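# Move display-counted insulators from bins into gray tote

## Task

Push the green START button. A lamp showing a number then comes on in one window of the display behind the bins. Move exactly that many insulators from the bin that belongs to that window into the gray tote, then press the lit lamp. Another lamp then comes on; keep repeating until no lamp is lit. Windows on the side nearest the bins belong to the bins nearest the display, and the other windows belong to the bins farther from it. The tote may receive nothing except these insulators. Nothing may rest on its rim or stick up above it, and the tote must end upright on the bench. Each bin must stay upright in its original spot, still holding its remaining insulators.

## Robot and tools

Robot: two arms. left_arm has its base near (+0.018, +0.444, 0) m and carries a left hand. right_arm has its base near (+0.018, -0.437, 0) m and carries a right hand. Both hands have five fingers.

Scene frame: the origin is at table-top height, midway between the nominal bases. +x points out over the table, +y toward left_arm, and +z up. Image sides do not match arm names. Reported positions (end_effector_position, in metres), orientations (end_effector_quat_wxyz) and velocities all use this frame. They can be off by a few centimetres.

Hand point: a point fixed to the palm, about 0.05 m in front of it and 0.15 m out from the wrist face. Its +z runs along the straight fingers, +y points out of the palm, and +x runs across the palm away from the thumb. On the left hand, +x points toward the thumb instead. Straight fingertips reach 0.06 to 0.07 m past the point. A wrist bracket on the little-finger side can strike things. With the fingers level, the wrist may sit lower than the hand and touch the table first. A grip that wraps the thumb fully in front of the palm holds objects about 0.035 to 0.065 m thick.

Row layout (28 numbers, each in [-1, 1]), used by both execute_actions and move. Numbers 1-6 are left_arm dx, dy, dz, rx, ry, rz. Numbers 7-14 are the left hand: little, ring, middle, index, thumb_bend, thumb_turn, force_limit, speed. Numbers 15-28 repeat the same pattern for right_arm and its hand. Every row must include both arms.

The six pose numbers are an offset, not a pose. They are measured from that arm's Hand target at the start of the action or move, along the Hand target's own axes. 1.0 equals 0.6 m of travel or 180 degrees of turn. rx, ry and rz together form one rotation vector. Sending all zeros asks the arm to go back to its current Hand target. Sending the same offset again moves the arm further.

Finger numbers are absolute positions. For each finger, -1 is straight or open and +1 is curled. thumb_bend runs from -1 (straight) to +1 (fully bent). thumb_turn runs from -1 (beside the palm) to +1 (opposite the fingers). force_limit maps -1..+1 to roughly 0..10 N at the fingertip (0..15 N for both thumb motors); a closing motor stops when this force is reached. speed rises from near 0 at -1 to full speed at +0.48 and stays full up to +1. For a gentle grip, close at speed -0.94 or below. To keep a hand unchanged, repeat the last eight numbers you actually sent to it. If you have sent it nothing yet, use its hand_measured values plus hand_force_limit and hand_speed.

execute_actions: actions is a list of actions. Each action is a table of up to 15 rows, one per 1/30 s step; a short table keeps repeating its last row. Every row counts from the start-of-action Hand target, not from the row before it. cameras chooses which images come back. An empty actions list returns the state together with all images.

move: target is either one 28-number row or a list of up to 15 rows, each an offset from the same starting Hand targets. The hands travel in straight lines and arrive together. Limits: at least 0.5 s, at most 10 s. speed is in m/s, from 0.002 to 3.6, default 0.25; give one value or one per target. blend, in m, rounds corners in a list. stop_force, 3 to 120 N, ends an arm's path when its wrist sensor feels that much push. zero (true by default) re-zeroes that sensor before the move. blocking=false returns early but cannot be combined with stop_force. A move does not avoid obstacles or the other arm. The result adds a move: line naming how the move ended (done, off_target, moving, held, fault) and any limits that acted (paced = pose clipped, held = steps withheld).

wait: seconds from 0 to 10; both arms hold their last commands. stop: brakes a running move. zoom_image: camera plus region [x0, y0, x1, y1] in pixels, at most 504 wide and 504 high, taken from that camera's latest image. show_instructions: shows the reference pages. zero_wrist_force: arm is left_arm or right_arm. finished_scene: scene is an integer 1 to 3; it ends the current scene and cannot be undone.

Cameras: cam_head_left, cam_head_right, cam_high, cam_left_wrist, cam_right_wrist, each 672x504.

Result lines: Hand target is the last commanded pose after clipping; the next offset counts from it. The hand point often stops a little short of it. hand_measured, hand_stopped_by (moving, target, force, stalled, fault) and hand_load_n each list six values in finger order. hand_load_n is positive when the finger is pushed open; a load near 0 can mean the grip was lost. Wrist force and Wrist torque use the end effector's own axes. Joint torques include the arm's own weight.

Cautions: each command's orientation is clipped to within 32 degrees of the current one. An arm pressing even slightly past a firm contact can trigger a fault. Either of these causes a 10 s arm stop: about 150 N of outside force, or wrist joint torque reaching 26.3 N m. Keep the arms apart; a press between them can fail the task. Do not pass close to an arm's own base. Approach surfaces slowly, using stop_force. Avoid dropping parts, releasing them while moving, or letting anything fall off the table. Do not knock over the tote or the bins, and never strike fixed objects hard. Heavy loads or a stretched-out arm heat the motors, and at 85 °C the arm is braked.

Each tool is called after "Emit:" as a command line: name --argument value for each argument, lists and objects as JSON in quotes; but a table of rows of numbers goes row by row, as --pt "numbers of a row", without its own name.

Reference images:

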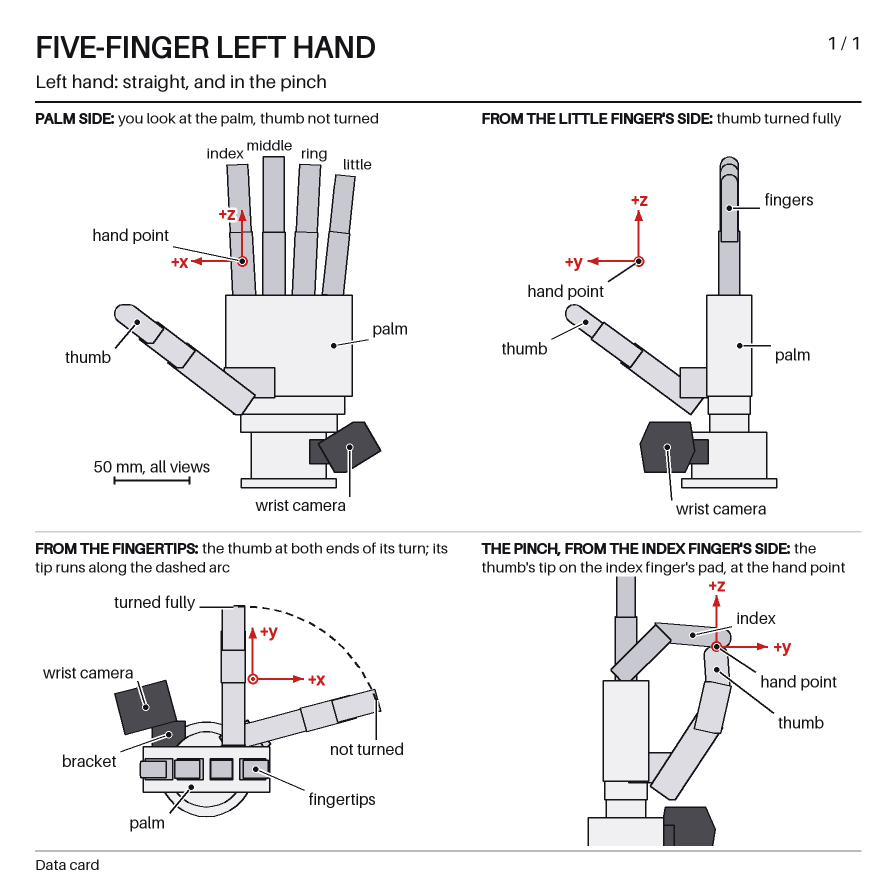

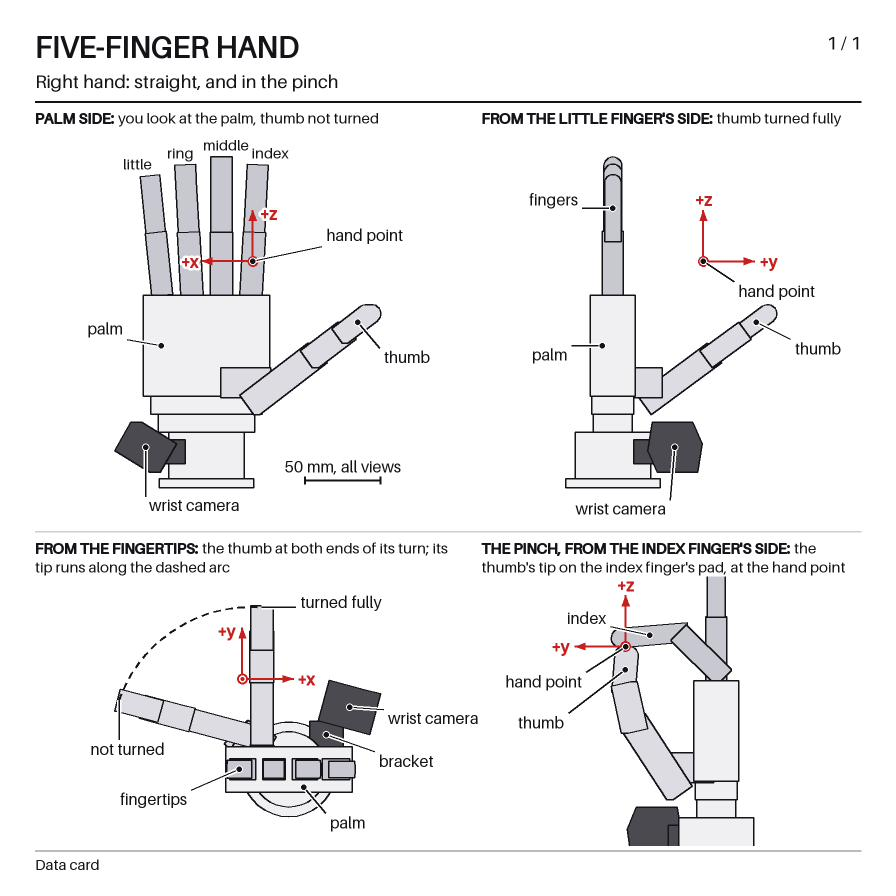

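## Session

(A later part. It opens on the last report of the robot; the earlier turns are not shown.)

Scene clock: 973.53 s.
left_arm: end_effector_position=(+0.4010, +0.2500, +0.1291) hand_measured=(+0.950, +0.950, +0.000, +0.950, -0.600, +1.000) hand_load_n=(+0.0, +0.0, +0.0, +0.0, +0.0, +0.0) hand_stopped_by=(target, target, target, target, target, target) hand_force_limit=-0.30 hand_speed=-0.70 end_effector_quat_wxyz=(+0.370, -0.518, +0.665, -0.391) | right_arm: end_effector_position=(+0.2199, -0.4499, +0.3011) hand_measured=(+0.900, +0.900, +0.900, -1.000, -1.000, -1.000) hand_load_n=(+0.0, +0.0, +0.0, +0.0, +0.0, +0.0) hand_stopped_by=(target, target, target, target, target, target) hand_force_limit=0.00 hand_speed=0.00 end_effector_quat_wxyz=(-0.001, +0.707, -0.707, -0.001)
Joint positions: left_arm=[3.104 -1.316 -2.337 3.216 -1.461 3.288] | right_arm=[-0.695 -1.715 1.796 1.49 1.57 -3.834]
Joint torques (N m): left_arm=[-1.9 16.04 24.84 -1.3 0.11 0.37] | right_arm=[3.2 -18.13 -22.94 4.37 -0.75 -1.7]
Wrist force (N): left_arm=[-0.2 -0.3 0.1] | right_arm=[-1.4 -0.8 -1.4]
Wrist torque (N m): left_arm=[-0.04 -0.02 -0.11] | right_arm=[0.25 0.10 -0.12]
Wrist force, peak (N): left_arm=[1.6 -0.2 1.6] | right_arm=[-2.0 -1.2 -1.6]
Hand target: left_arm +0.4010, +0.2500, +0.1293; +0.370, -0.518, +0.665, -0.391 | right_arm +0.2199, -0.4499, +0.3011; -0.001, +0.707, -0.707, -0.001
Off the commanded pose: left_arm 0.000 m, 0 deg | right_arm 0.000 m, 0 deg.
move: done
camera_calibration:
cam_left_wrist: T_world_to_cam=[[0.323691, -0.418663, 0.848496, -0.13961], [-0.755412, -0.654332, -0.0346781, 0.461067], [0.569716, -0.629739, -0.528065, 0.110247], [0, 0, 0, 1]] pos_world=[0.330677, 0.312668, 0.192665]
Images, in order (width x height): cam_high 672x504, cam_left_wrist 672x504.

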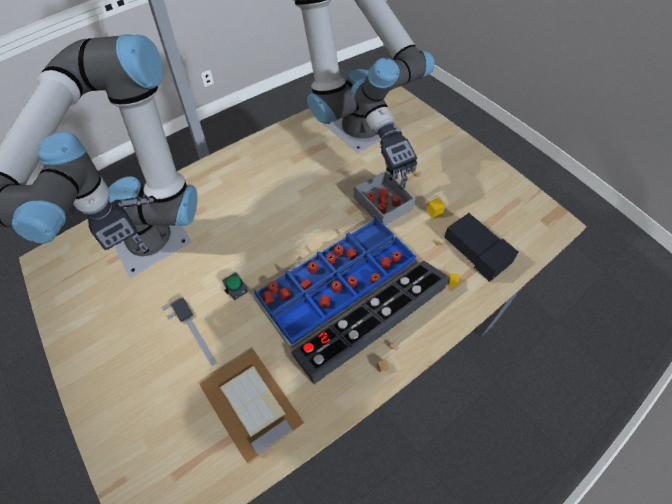

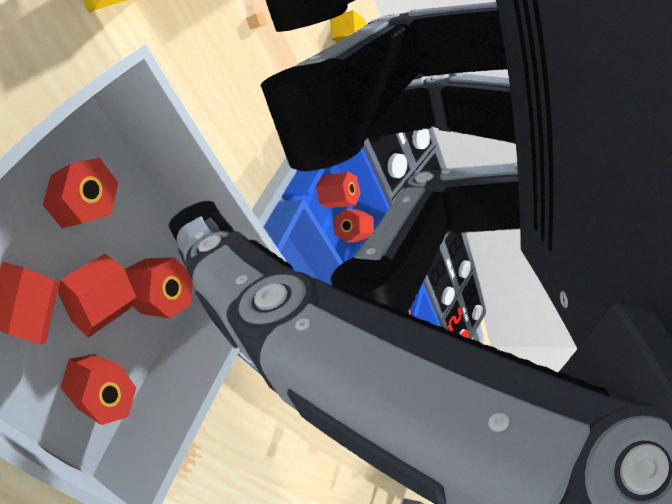

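Emit:
move --target '[0.6855,-0.186,0.3728,-0.19,0.0772,0.0327,0.95,0.95,0.95,-1,-0.6,1,-0.3,0,0,0,0,0,0,0,0.9,0.9,0.9,-1,-1,-1,0,0]' --speed 0.3

Emit:
move --target '[0,0.0417,0.0722,0,0,0,0.95,0.95,0.95,-1,-0.6,1,-0.3,0,0,0,0,0,0,0,0.9,0.9,0.9,-1,-1,-1,0,0]' --speed 0.03 --stop_force 4 --cameras '["cam_head_left","cam_high","cam_left_wrist"]'

Scene clock: 983.87 s.
left_arm: end_effector_position=(+0.5674, -0.1994, +0.1004) hand_measured=(+0.950, +0.950, +0.950, -1.000, -0.600, +1.000) hand_load_n=(+0.0, +0.0, +0.0, +0.0, +0.0, +0.0) hand_stopped_by=(target, target, target, target, target, target) hand_force_limit=-0.30 hand_speed=0.00 end_effector_quat_wxyz=(+0.153, -0.511, +0.787, -0.310) | right_arm: end_effector_position=(+0.2199, -0.4499, +0.3011) hand_measured=(+0.900, +0.900, +0.900, -1.000, -1.000, -1.000) hand_load_n=(+0.0, +0.0, +0.0, +0.0, +0.0, +0.0) hand_stopped_by=(target, target, target, target, target, target) hand_force_limit=0.00 hand_speed=0.00 end_effector_quat_wxyz=(-0.001, +0.707, -0.707, -0.001)
Joint positions: left_arm=[2.452 -2.841 -0.035 2.007 -1.665 2.914] | right_arm=[-0.695 -1.715 1.796 1.49 1.57 -3.834]
Joint torques (N m): left_arm=[-4.12 58.3 7.76 0.31 0.7 1.48] | right_arm=[2.65 -18.55 -23.65 4.27 -0.83 -1.54]
Wrist force (N): left_arm=[-0.3 -0.3 -0.1] | right_arm=[-1.8 -0.7 -1.2]
Wrist torque (N m): left_arm=[-0.01 0.04 -0.10] | right_arm=[0.25 0.16 -0.14]
Wrist force, peak (N): left_arm=[-2.0 0.4 -1.0] | right_arm=[-2.1 -0.5 -1.7]
Hand target: left_arm +0.5682, -0.2005, +0.1006; +0.139, -0.519, +0.815, -0.219 | right_arm +0.2199, -0.4499, +0.3011; -0.001, +0.707, -0.707, -0.001
Off the commanded pose: left_arm 0.001 m, 11 deg | right_arm 0.000 m, 0 deg.
elbow stopped short (left arm): the move would have taken joint 3 (elbow) straighter than the controller allows.
elbow read too straight (left arm): the controller reads joint 3 (elbow) straighter than it allows; while it does, the hand can move without a command.
move: off_target (left_arm)

Scene clock: 987.97 s.
left_arm: end_effector_position=(+0.5673, -0.1995, +0.0532) hand_measured=(+0.950, +0.950, +0.950, -1.000, -0.600, +1.000) hand_load_n=(+0.0, +0.0, +0.0, +0.5, +0.0, +0.0) hand_stopped_by=(target, target, target, target, target, target) hand_force_limit=-0.30 hand_speed=0.00 end_effector_quat_wxyz=(+0.150, -0.513, +0.793, -0.292) | right_arm: end_effector_position=(+0.2199, -0.4499, +0.3011) hand_measured=(+0.900, +0.900, +0.900, -1.000, -1.000, -1.000) hand_load_n=(+0.0, +0.0, +0.0, +0.0, +0.0, +0.0) hand_stopped_by=(target, target, target, target, target, target) hand_force_limit=0.00 hand_speed=0.00 end_effector_quat_wxyz=(-0.001, +0.707, -0.707, -0.001)
Joint positions: left_arm=[2.45 -2.898 -0.035 2.025 -1.672 2.916] | right_arm=[-0.695 -1.715 1.796 1.49 1.57 -3.834]
Joint torques (N m): left_arm=[0.42 67.61 8.14 -2.86 1.82 1.5] | right_arm=[3.48 -17.97 -23.2 4.47 -0.75 -1.75]
Wrist force (N): left_arm=[0.3 -2.1 -2.9] | right_arm=[-1.9 -1.1 -1.5]
Wrist torque (N m): left_arm=[0.25 0.04 -0.08] | right_arm=[0.20 0.18 -0.17]
Wrist force, peak (N): left_arm=[-0.1 -3.5 -3.5] | right_arm=[-2.1 -0.9 -1.6]
Hand target: left_arm +0.5673, -0.1995, +0.0532; +0.150, -0.513, +0.793, -0.292 (not the last commanded pose) | right_arm +0.2199, -0.4499, +0.3011; -0.001, +0.707, -0.707, -0.001
Off the commanded pose: left_arm 0.003 m, 9 deg | right_arm 0.000 m, 0 deg.
elbow stopped short (left arm): the move would have taken joint 3 (elbow) straighter than the controller allows.
move: contact (left_arm)
camera_calibration:
cam_left_wrist: T_world_to_cam=[[0.574469, -0.537462, 0.617349, -0.470811], [-0.81307, -0.461638, 0.354695, 0.340351], [0.0943566, -0.705709, -0.702191, -0.0439154], [0, 0, 0, 1]] pos_world=[0.551339, -0.126916, 0.139097]
Images, in order (width x height): cam_head_left 672x504, cam_high 672x504, cam_left_wrist 672x504.

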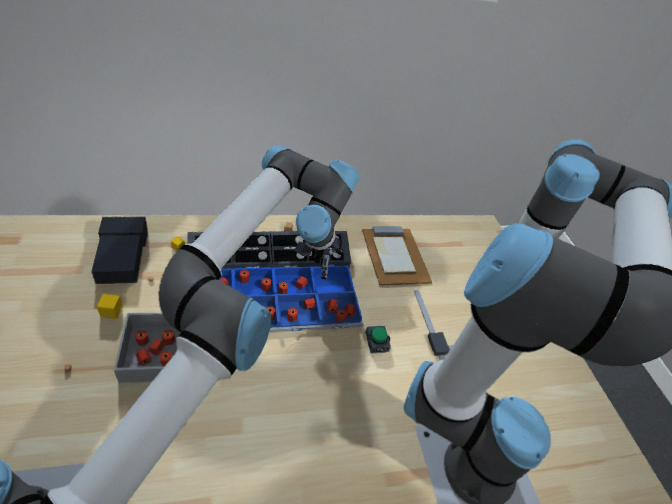

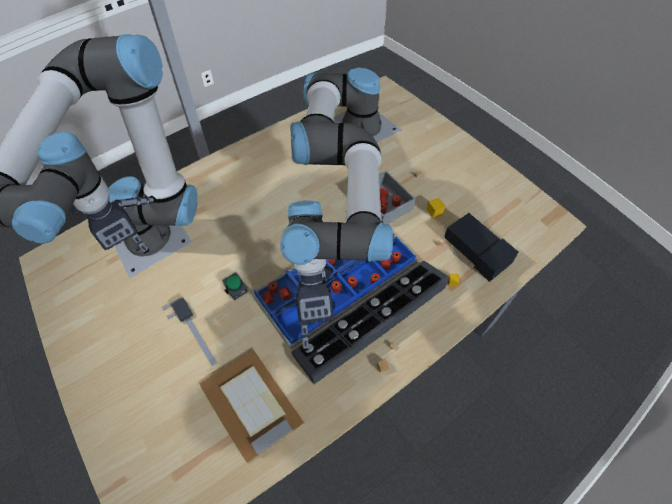

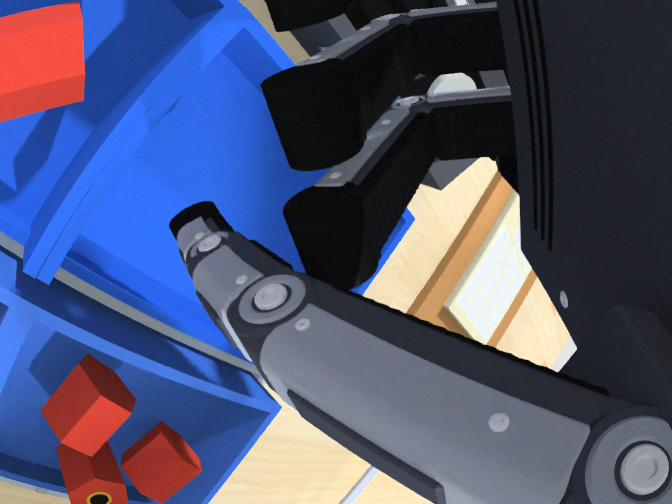

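Emit:
move --pt "0.0051 -0.0514 -0.0653 0 0 0 0.95 0.95 0.95 -1 -0.6 1 -0.3 0 0 0 0 0 0 0 0.9 0.9 0.9 -1 -1 -1 0 0" --pt "-0.1417 0.0735 -0.3238 0 0 0 0.95 0.95 0.95 -1 -0.6 1 -0.3 0 0 0 0 0 0 0 0.9 0.9 0.9 -1 -1 -1 0 0" --speed 0.2 --blend '[0.01,0]' --cameras '["cam_head_left","cam_high"]'

Emit:
zoom_image --camera "cam_head_left" --region '[110, 220, 400, 390]'

Emit:
zoom_image --camera "cam_high" --region '[240, 160, 480, 390]'

Scene clock: 997.63 s.
left_arm: end_effector_position=(+0.4674, -0.0495, +0.1733) hand_measured=(+0.950, +0.950, +0.950, -1.000, -0.600, +1.000) hand_load_n=(+0.0, +0.0, +0.0, +0.0, +0.0, +0.0) hand_stopped_by=(target, target, target, target, target, target) hand_force_limit=-0.30 hand_speed=0.00 end_effector_quat_wxyz=(+0.150, -0.513, +0.793, -0.292) | right_arm: end_effector_position=(+0.2199, -0.4499, +0.3011) hand_measured=(+0.900, +0.900, +0.900, -1.000, -1.000, -1.000) hand_load_n=(+0.0, +0.0, +0.0, +0.0, +0.0, +0.0) hand_stopped_by=(target, target, target, target, target, target) hand_force_limit=0.00 hand_speed=0.00 end_effector_quat_wxyz=(-0.001, +0.707, -0.707, -0.001)
Joint positions: left_arm=[2.548 -2.129 -1.157 2.383 -1.611 2.993] | right_arm=[-0.695 -1.715 1.796 1.49 1.57 -3.834]
Joint torques (N m): left_arm=[-3.14 51.81 9.58 -2.03 -2.52 -1.76] | right_arm=[2.78 -18.76 -23.31 4.32 -1.01 -1.72]
Wrist force (N): left_arm=[-0.3 -0.1 -0.1] | right_arm=[-1.5 -1.0 -1.4]
Wrist torque (N m): left_arm=[0.02 0.06 -0.07] | right_arm=[0.21 0.12 -0.13]
Wrist force, peak (N): left_arm=[0.3 -2.2 -3.2] | right_arm=[-2.1 -1.0 -1.5]
Hand target: left_arm +0.4673, -0.0495, +0.1733; +0.150, -0.513, +0.793, -0.292 | right_arm +0.2199, -0.4499, +0.3011; -0.001, +0.707, -0.707, -0.001
Off the commanded pose: left_arm 0.000 m, 0 deg | right_arm 0.000 m, 0 deg.
elbow stopped short (left arm): the move would have taken joint 3 (elbow) straighter than the controller allows.
move: done
Images, in order (width x height): cam_head_left 672x504, cam_high 672x504.

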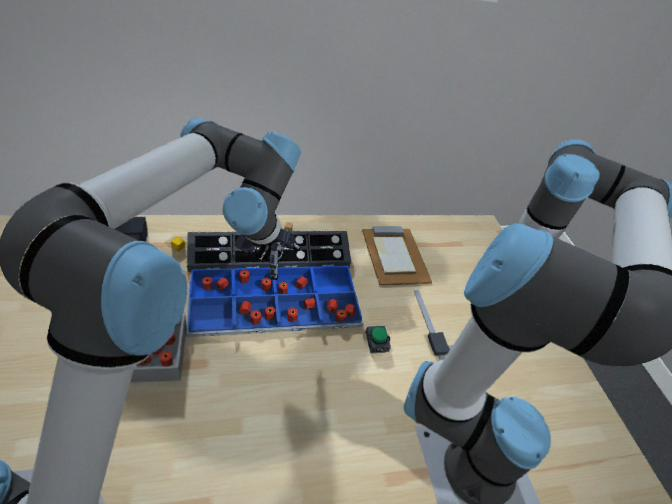

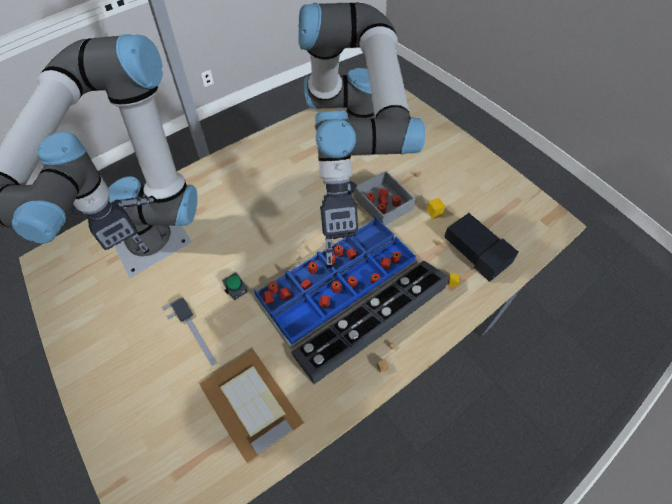

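Scaled by 1.738.

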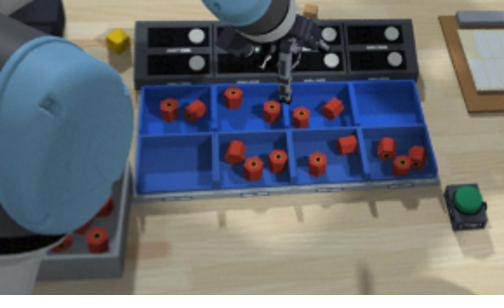

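Scaled by 2.100.

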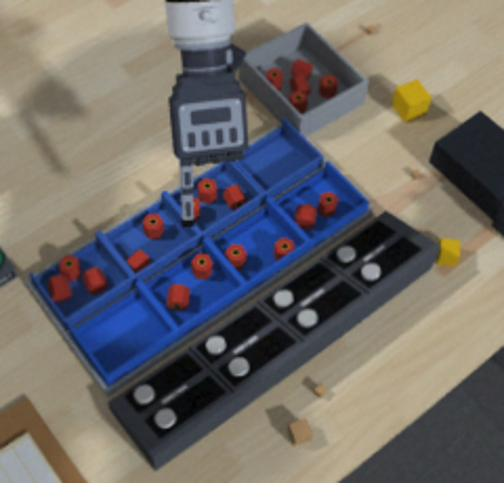

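Emit:
finished_scene --scene 1

The scene is finished: the task was done.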